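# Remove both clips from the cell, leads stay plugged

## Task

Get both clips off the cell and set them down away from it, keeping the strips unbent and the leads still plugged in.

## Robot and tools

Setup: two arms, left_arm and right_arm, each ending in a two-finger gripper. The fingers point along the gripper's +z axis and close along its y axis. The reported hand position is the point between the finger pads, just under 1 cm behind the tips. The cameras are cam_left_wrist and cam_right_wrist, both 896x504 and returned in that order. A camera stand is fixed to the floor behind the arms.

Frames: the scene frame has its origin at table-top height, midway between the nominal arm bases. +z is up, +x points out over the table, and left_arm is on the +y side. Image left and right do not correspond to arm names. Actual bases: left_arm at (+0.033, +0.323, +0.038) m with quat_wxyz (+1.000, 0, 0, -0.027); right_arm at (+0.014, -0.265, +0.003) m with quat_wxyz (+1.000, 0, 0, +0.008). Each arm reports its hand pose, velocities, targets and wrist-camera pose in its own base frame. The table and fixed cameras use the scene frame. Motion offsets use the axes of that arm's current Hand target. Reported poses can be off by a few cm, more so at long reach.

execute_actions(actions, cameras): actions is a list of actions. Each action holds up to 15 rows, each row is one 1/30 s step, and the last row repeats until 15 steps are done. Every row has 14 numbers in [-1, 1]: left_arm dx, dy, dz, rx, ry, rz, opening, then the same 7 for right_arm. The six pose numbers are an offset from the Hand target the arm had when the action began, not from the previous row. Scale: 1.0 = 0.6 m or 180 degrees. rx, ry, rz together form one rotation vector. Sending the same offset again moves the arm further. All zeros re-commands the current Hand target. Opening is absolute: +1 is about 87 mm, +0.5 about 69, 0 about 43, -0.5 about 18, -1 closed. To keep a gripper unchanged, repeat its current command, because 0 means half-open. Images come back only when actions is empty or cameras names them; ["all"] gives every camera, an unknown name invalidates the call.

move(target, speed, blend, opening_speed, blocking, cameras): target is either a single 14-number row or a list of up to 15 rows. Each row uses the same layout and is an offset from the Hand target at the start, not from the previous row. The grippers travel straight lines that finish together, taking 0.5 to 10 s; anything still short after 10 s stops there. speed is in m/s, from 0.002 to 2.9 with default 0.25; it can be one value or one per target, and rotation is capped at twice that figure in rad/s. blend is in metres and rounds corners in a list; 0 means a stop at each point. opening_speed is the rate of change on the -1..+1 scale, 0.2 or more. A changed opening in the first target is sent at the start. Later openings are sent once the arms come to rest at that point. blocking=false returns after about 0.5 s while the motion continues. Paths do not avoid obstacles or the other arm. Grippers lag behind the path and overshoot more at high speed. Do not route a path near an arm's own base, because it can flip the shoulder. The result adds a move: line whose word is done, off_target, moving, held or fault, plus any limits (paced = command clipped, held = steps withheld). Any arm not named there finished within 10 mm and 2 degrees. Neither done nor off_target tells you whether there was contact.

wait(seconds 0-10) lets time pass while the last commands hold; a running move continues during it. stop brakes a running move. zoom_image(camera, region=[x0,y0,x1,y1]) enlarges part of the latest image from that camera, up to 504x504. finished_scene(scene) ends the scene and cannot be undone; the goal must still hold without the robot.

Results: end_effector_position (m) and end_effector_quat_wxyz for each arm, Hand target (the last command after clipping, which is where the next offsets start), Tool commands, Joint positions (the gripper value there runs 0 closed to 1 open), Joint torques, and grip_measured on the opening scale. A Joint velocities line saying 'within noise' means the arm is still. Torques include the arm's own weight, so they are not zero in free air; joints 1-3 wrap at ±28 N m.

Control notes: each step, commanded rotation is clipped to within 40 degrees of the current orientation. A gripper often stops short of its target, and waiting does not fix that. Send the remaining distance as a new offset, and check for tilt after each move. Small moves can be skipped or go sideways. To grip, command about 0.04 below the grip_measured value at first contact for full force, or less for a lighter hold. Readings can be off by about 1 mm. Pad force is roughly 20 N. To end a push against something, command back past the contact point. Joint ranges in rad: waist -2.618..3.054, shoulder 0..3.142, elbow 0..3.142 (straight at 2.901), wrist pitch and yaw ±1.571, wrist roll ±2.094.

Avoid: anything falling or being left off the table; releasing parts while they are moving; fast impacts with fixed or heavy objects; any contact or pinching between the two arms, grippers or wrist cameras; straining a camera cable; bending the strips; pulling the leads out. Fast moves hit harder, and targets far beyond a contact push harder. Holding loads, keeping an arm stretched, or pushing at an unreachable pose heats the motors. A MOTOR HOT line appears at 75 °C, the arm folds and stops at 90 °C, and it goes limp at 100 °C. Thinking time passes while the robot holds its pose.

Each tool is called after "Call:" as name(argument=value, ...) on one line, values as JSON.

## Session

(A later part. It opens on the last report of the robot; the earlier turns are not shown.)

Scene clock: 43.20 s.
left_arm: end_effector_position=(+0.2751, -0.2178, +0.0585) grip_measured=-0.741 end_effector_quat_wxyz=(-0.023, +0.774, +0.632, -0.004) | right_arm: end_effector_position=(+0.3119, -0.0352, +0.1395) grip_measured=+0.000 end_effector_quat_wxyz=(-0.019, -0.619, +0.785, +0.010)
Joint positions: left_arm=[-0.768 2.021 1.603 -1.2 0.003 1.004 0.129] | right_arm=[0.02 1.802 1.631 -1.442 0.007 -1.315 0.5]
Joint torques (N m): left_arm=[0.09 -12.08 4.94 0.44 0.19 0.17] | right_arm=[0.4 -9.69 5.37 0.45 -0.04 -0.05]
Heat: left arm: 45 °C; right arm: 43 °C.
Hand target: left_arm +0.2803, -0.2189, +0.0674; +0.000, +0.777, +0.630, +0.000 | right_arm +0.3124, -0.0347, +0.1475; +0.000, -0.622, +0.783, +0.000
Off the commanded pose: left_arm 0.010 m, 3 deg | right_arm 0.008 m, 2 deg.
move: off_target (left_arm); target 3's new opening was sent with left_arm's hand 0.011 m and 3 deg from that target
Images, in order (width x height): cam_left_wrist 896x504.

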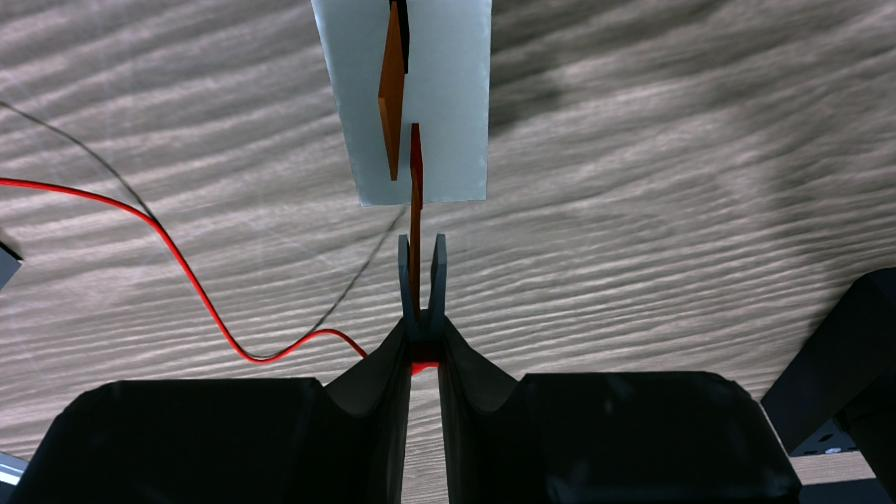

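Call:
move(target=[[0.1,0.003,-0.01,0,0,0,-0.82,0,0,0,0,0,0,0],[0.25,0.06,-0.02,0,0,0,-0.82,0,0,0,0,0,0,0],[0.25,0.06,0.14,0,0,0,-0.82,0,0,0,0,0,0,0]], cameras=["all"], speed=0.08)

Scene clock: 48.00 s.
left_arm: end_effector_position=(+0.3439, -0.0795, -0.0108) grip_measured=-0.741 end_effector_quat_wxyz=(-0.002, +0.773, +0.634, -0.002) | right_arm: end_effector_position=(+0.3119, -0.0352, +0.1395) grip_measured=+0.000 end_effector_quat_wxyz=(-0.019, -0.619, +0.785, +0.010)
Joint positions: left_arm=[-0.343 2.012 1.305 -0.869 0.002 1.424 0.129] | right_arm=[0.02 1.802 1.631 -1.442 0.007 -1.315 0.5]
Joint torques (N m): left_arm=[-0.35 -7.17 4.72 0.53 0.22 0.18] | right_arm=[0.44 -9.61 5.49 0.46 -0.06 -0.1]
Heat: left arm: 45 °C; right arm: 44 °C.
Hand target: left_arm +0.3468, -0.0798, -0.0167; +0.001, +0.777, +0.629, +0.000 | right_arm +0.3124, -0.0347, +0.1475; +0.000, -0.622, +0.783, +0.000
Off the commanded pose: left_arm 0.006 m, 1 deg | right_arm 0.008 m, 2 deg.
move: done

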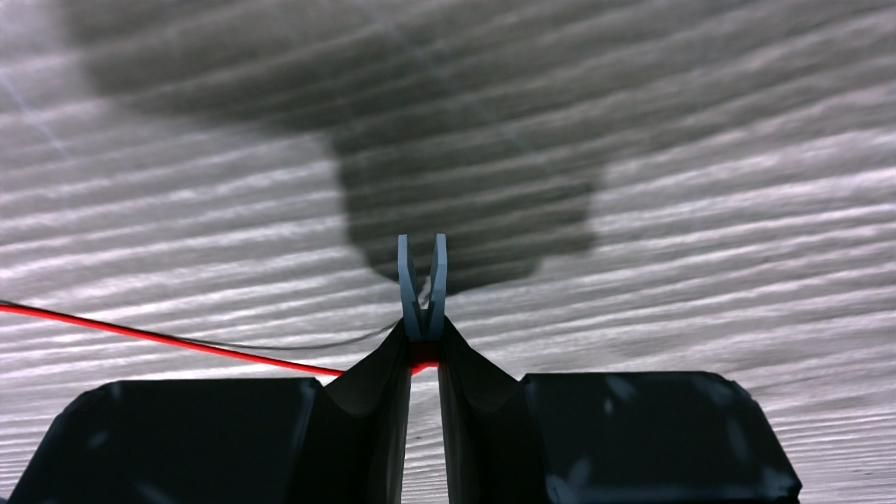

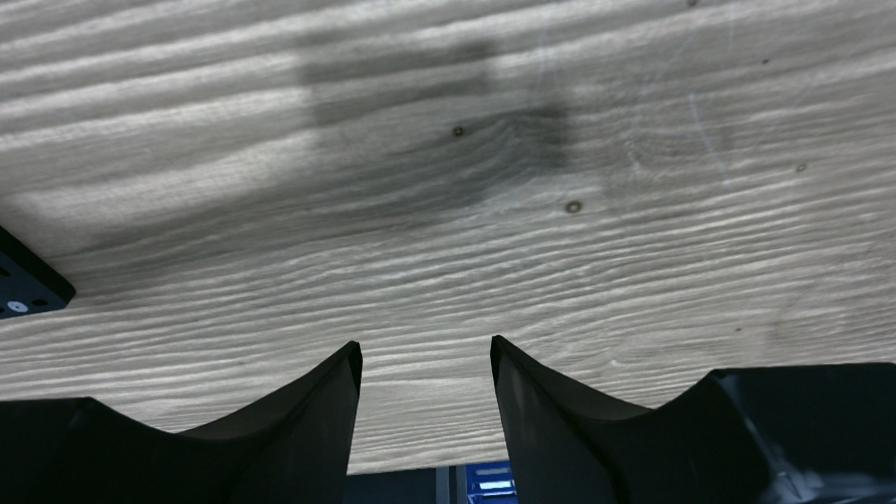

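Call:
move(target=[[0,0,0.038,0,0,0,-0.82,0,0,0,0,0,0,0],[0,0,0.033,0,0,0,-0.82,0,0,0,0,0,0,0],[0,0,0.033,0,0,0,0.1,0,0,0,0,0,0,0],[0,0,-0.22,0,0,0,0.1,0,0,0,0,0,0,0],[-0.03,0,-0.28,0,0,0,0.1,0,0,0,0,0,0,0]], cameras=["cam_left_wrist"], speed=[0.04,0.04,0.04,0.2,0.25], opening_speed=0.8)

Scene clock: 53.17 s.
left_arm: end_effector_position=(+0.3391, -0.0939, +0.1429) grip_measured=+0.100 end_effector_quat_wxyz=(-0.014, +0.781, +0.624, -0.004) | right_arm: end_effector_position=(+0.3119, -0.0352, +0.1395) grip_measured=+0.000 end_effector_quat_wxyz=(-0.019, -0.619, +0.785, +0.010)
Joint positions: left_arm=[-0.391 1.931 1.815 -1.483 -0.007 1.402 0.55] | right_arm=[0.02 1.802 1.631 -1.442 0.007 -1.315 0.5]
Joint torques (N m): left_arm=[-0.51 -8.49 8.5 0.24 0.32 -0.08] | right_arm=[0.43 -9.52 5.41 0.47 -0.01 -0.08]
Heat: left arm: 45 °C; right arm: 45 °C.
Hand target: left_arm +0.3429, -0.0972, +0.1513; +0.001, +0.777, +0.629, +0.000 | right_arm +0.3124, -0.0347, +0.1475; +0.000, -0.622, +0.783, +0.000
Off the commanded pose: left_arm 0.010 m, 2 deg | right_arm 0.008 m, 2 deg.
move: done; target 3's new opening was sent with left_arm's hand 0.012 m and 1 deg from that target
Images, in order (width x height): cam_left_wrist 896x504.

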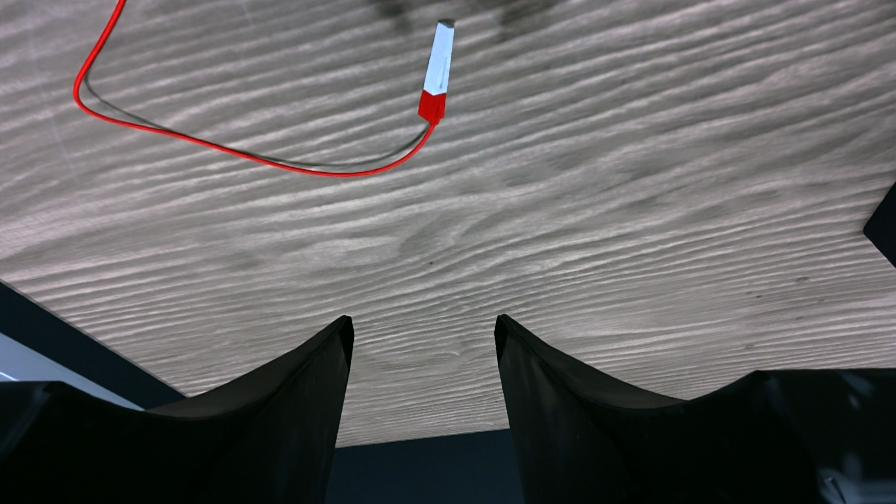

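Call:
finished_scene(scene=2)

The scene is finished: the task was done.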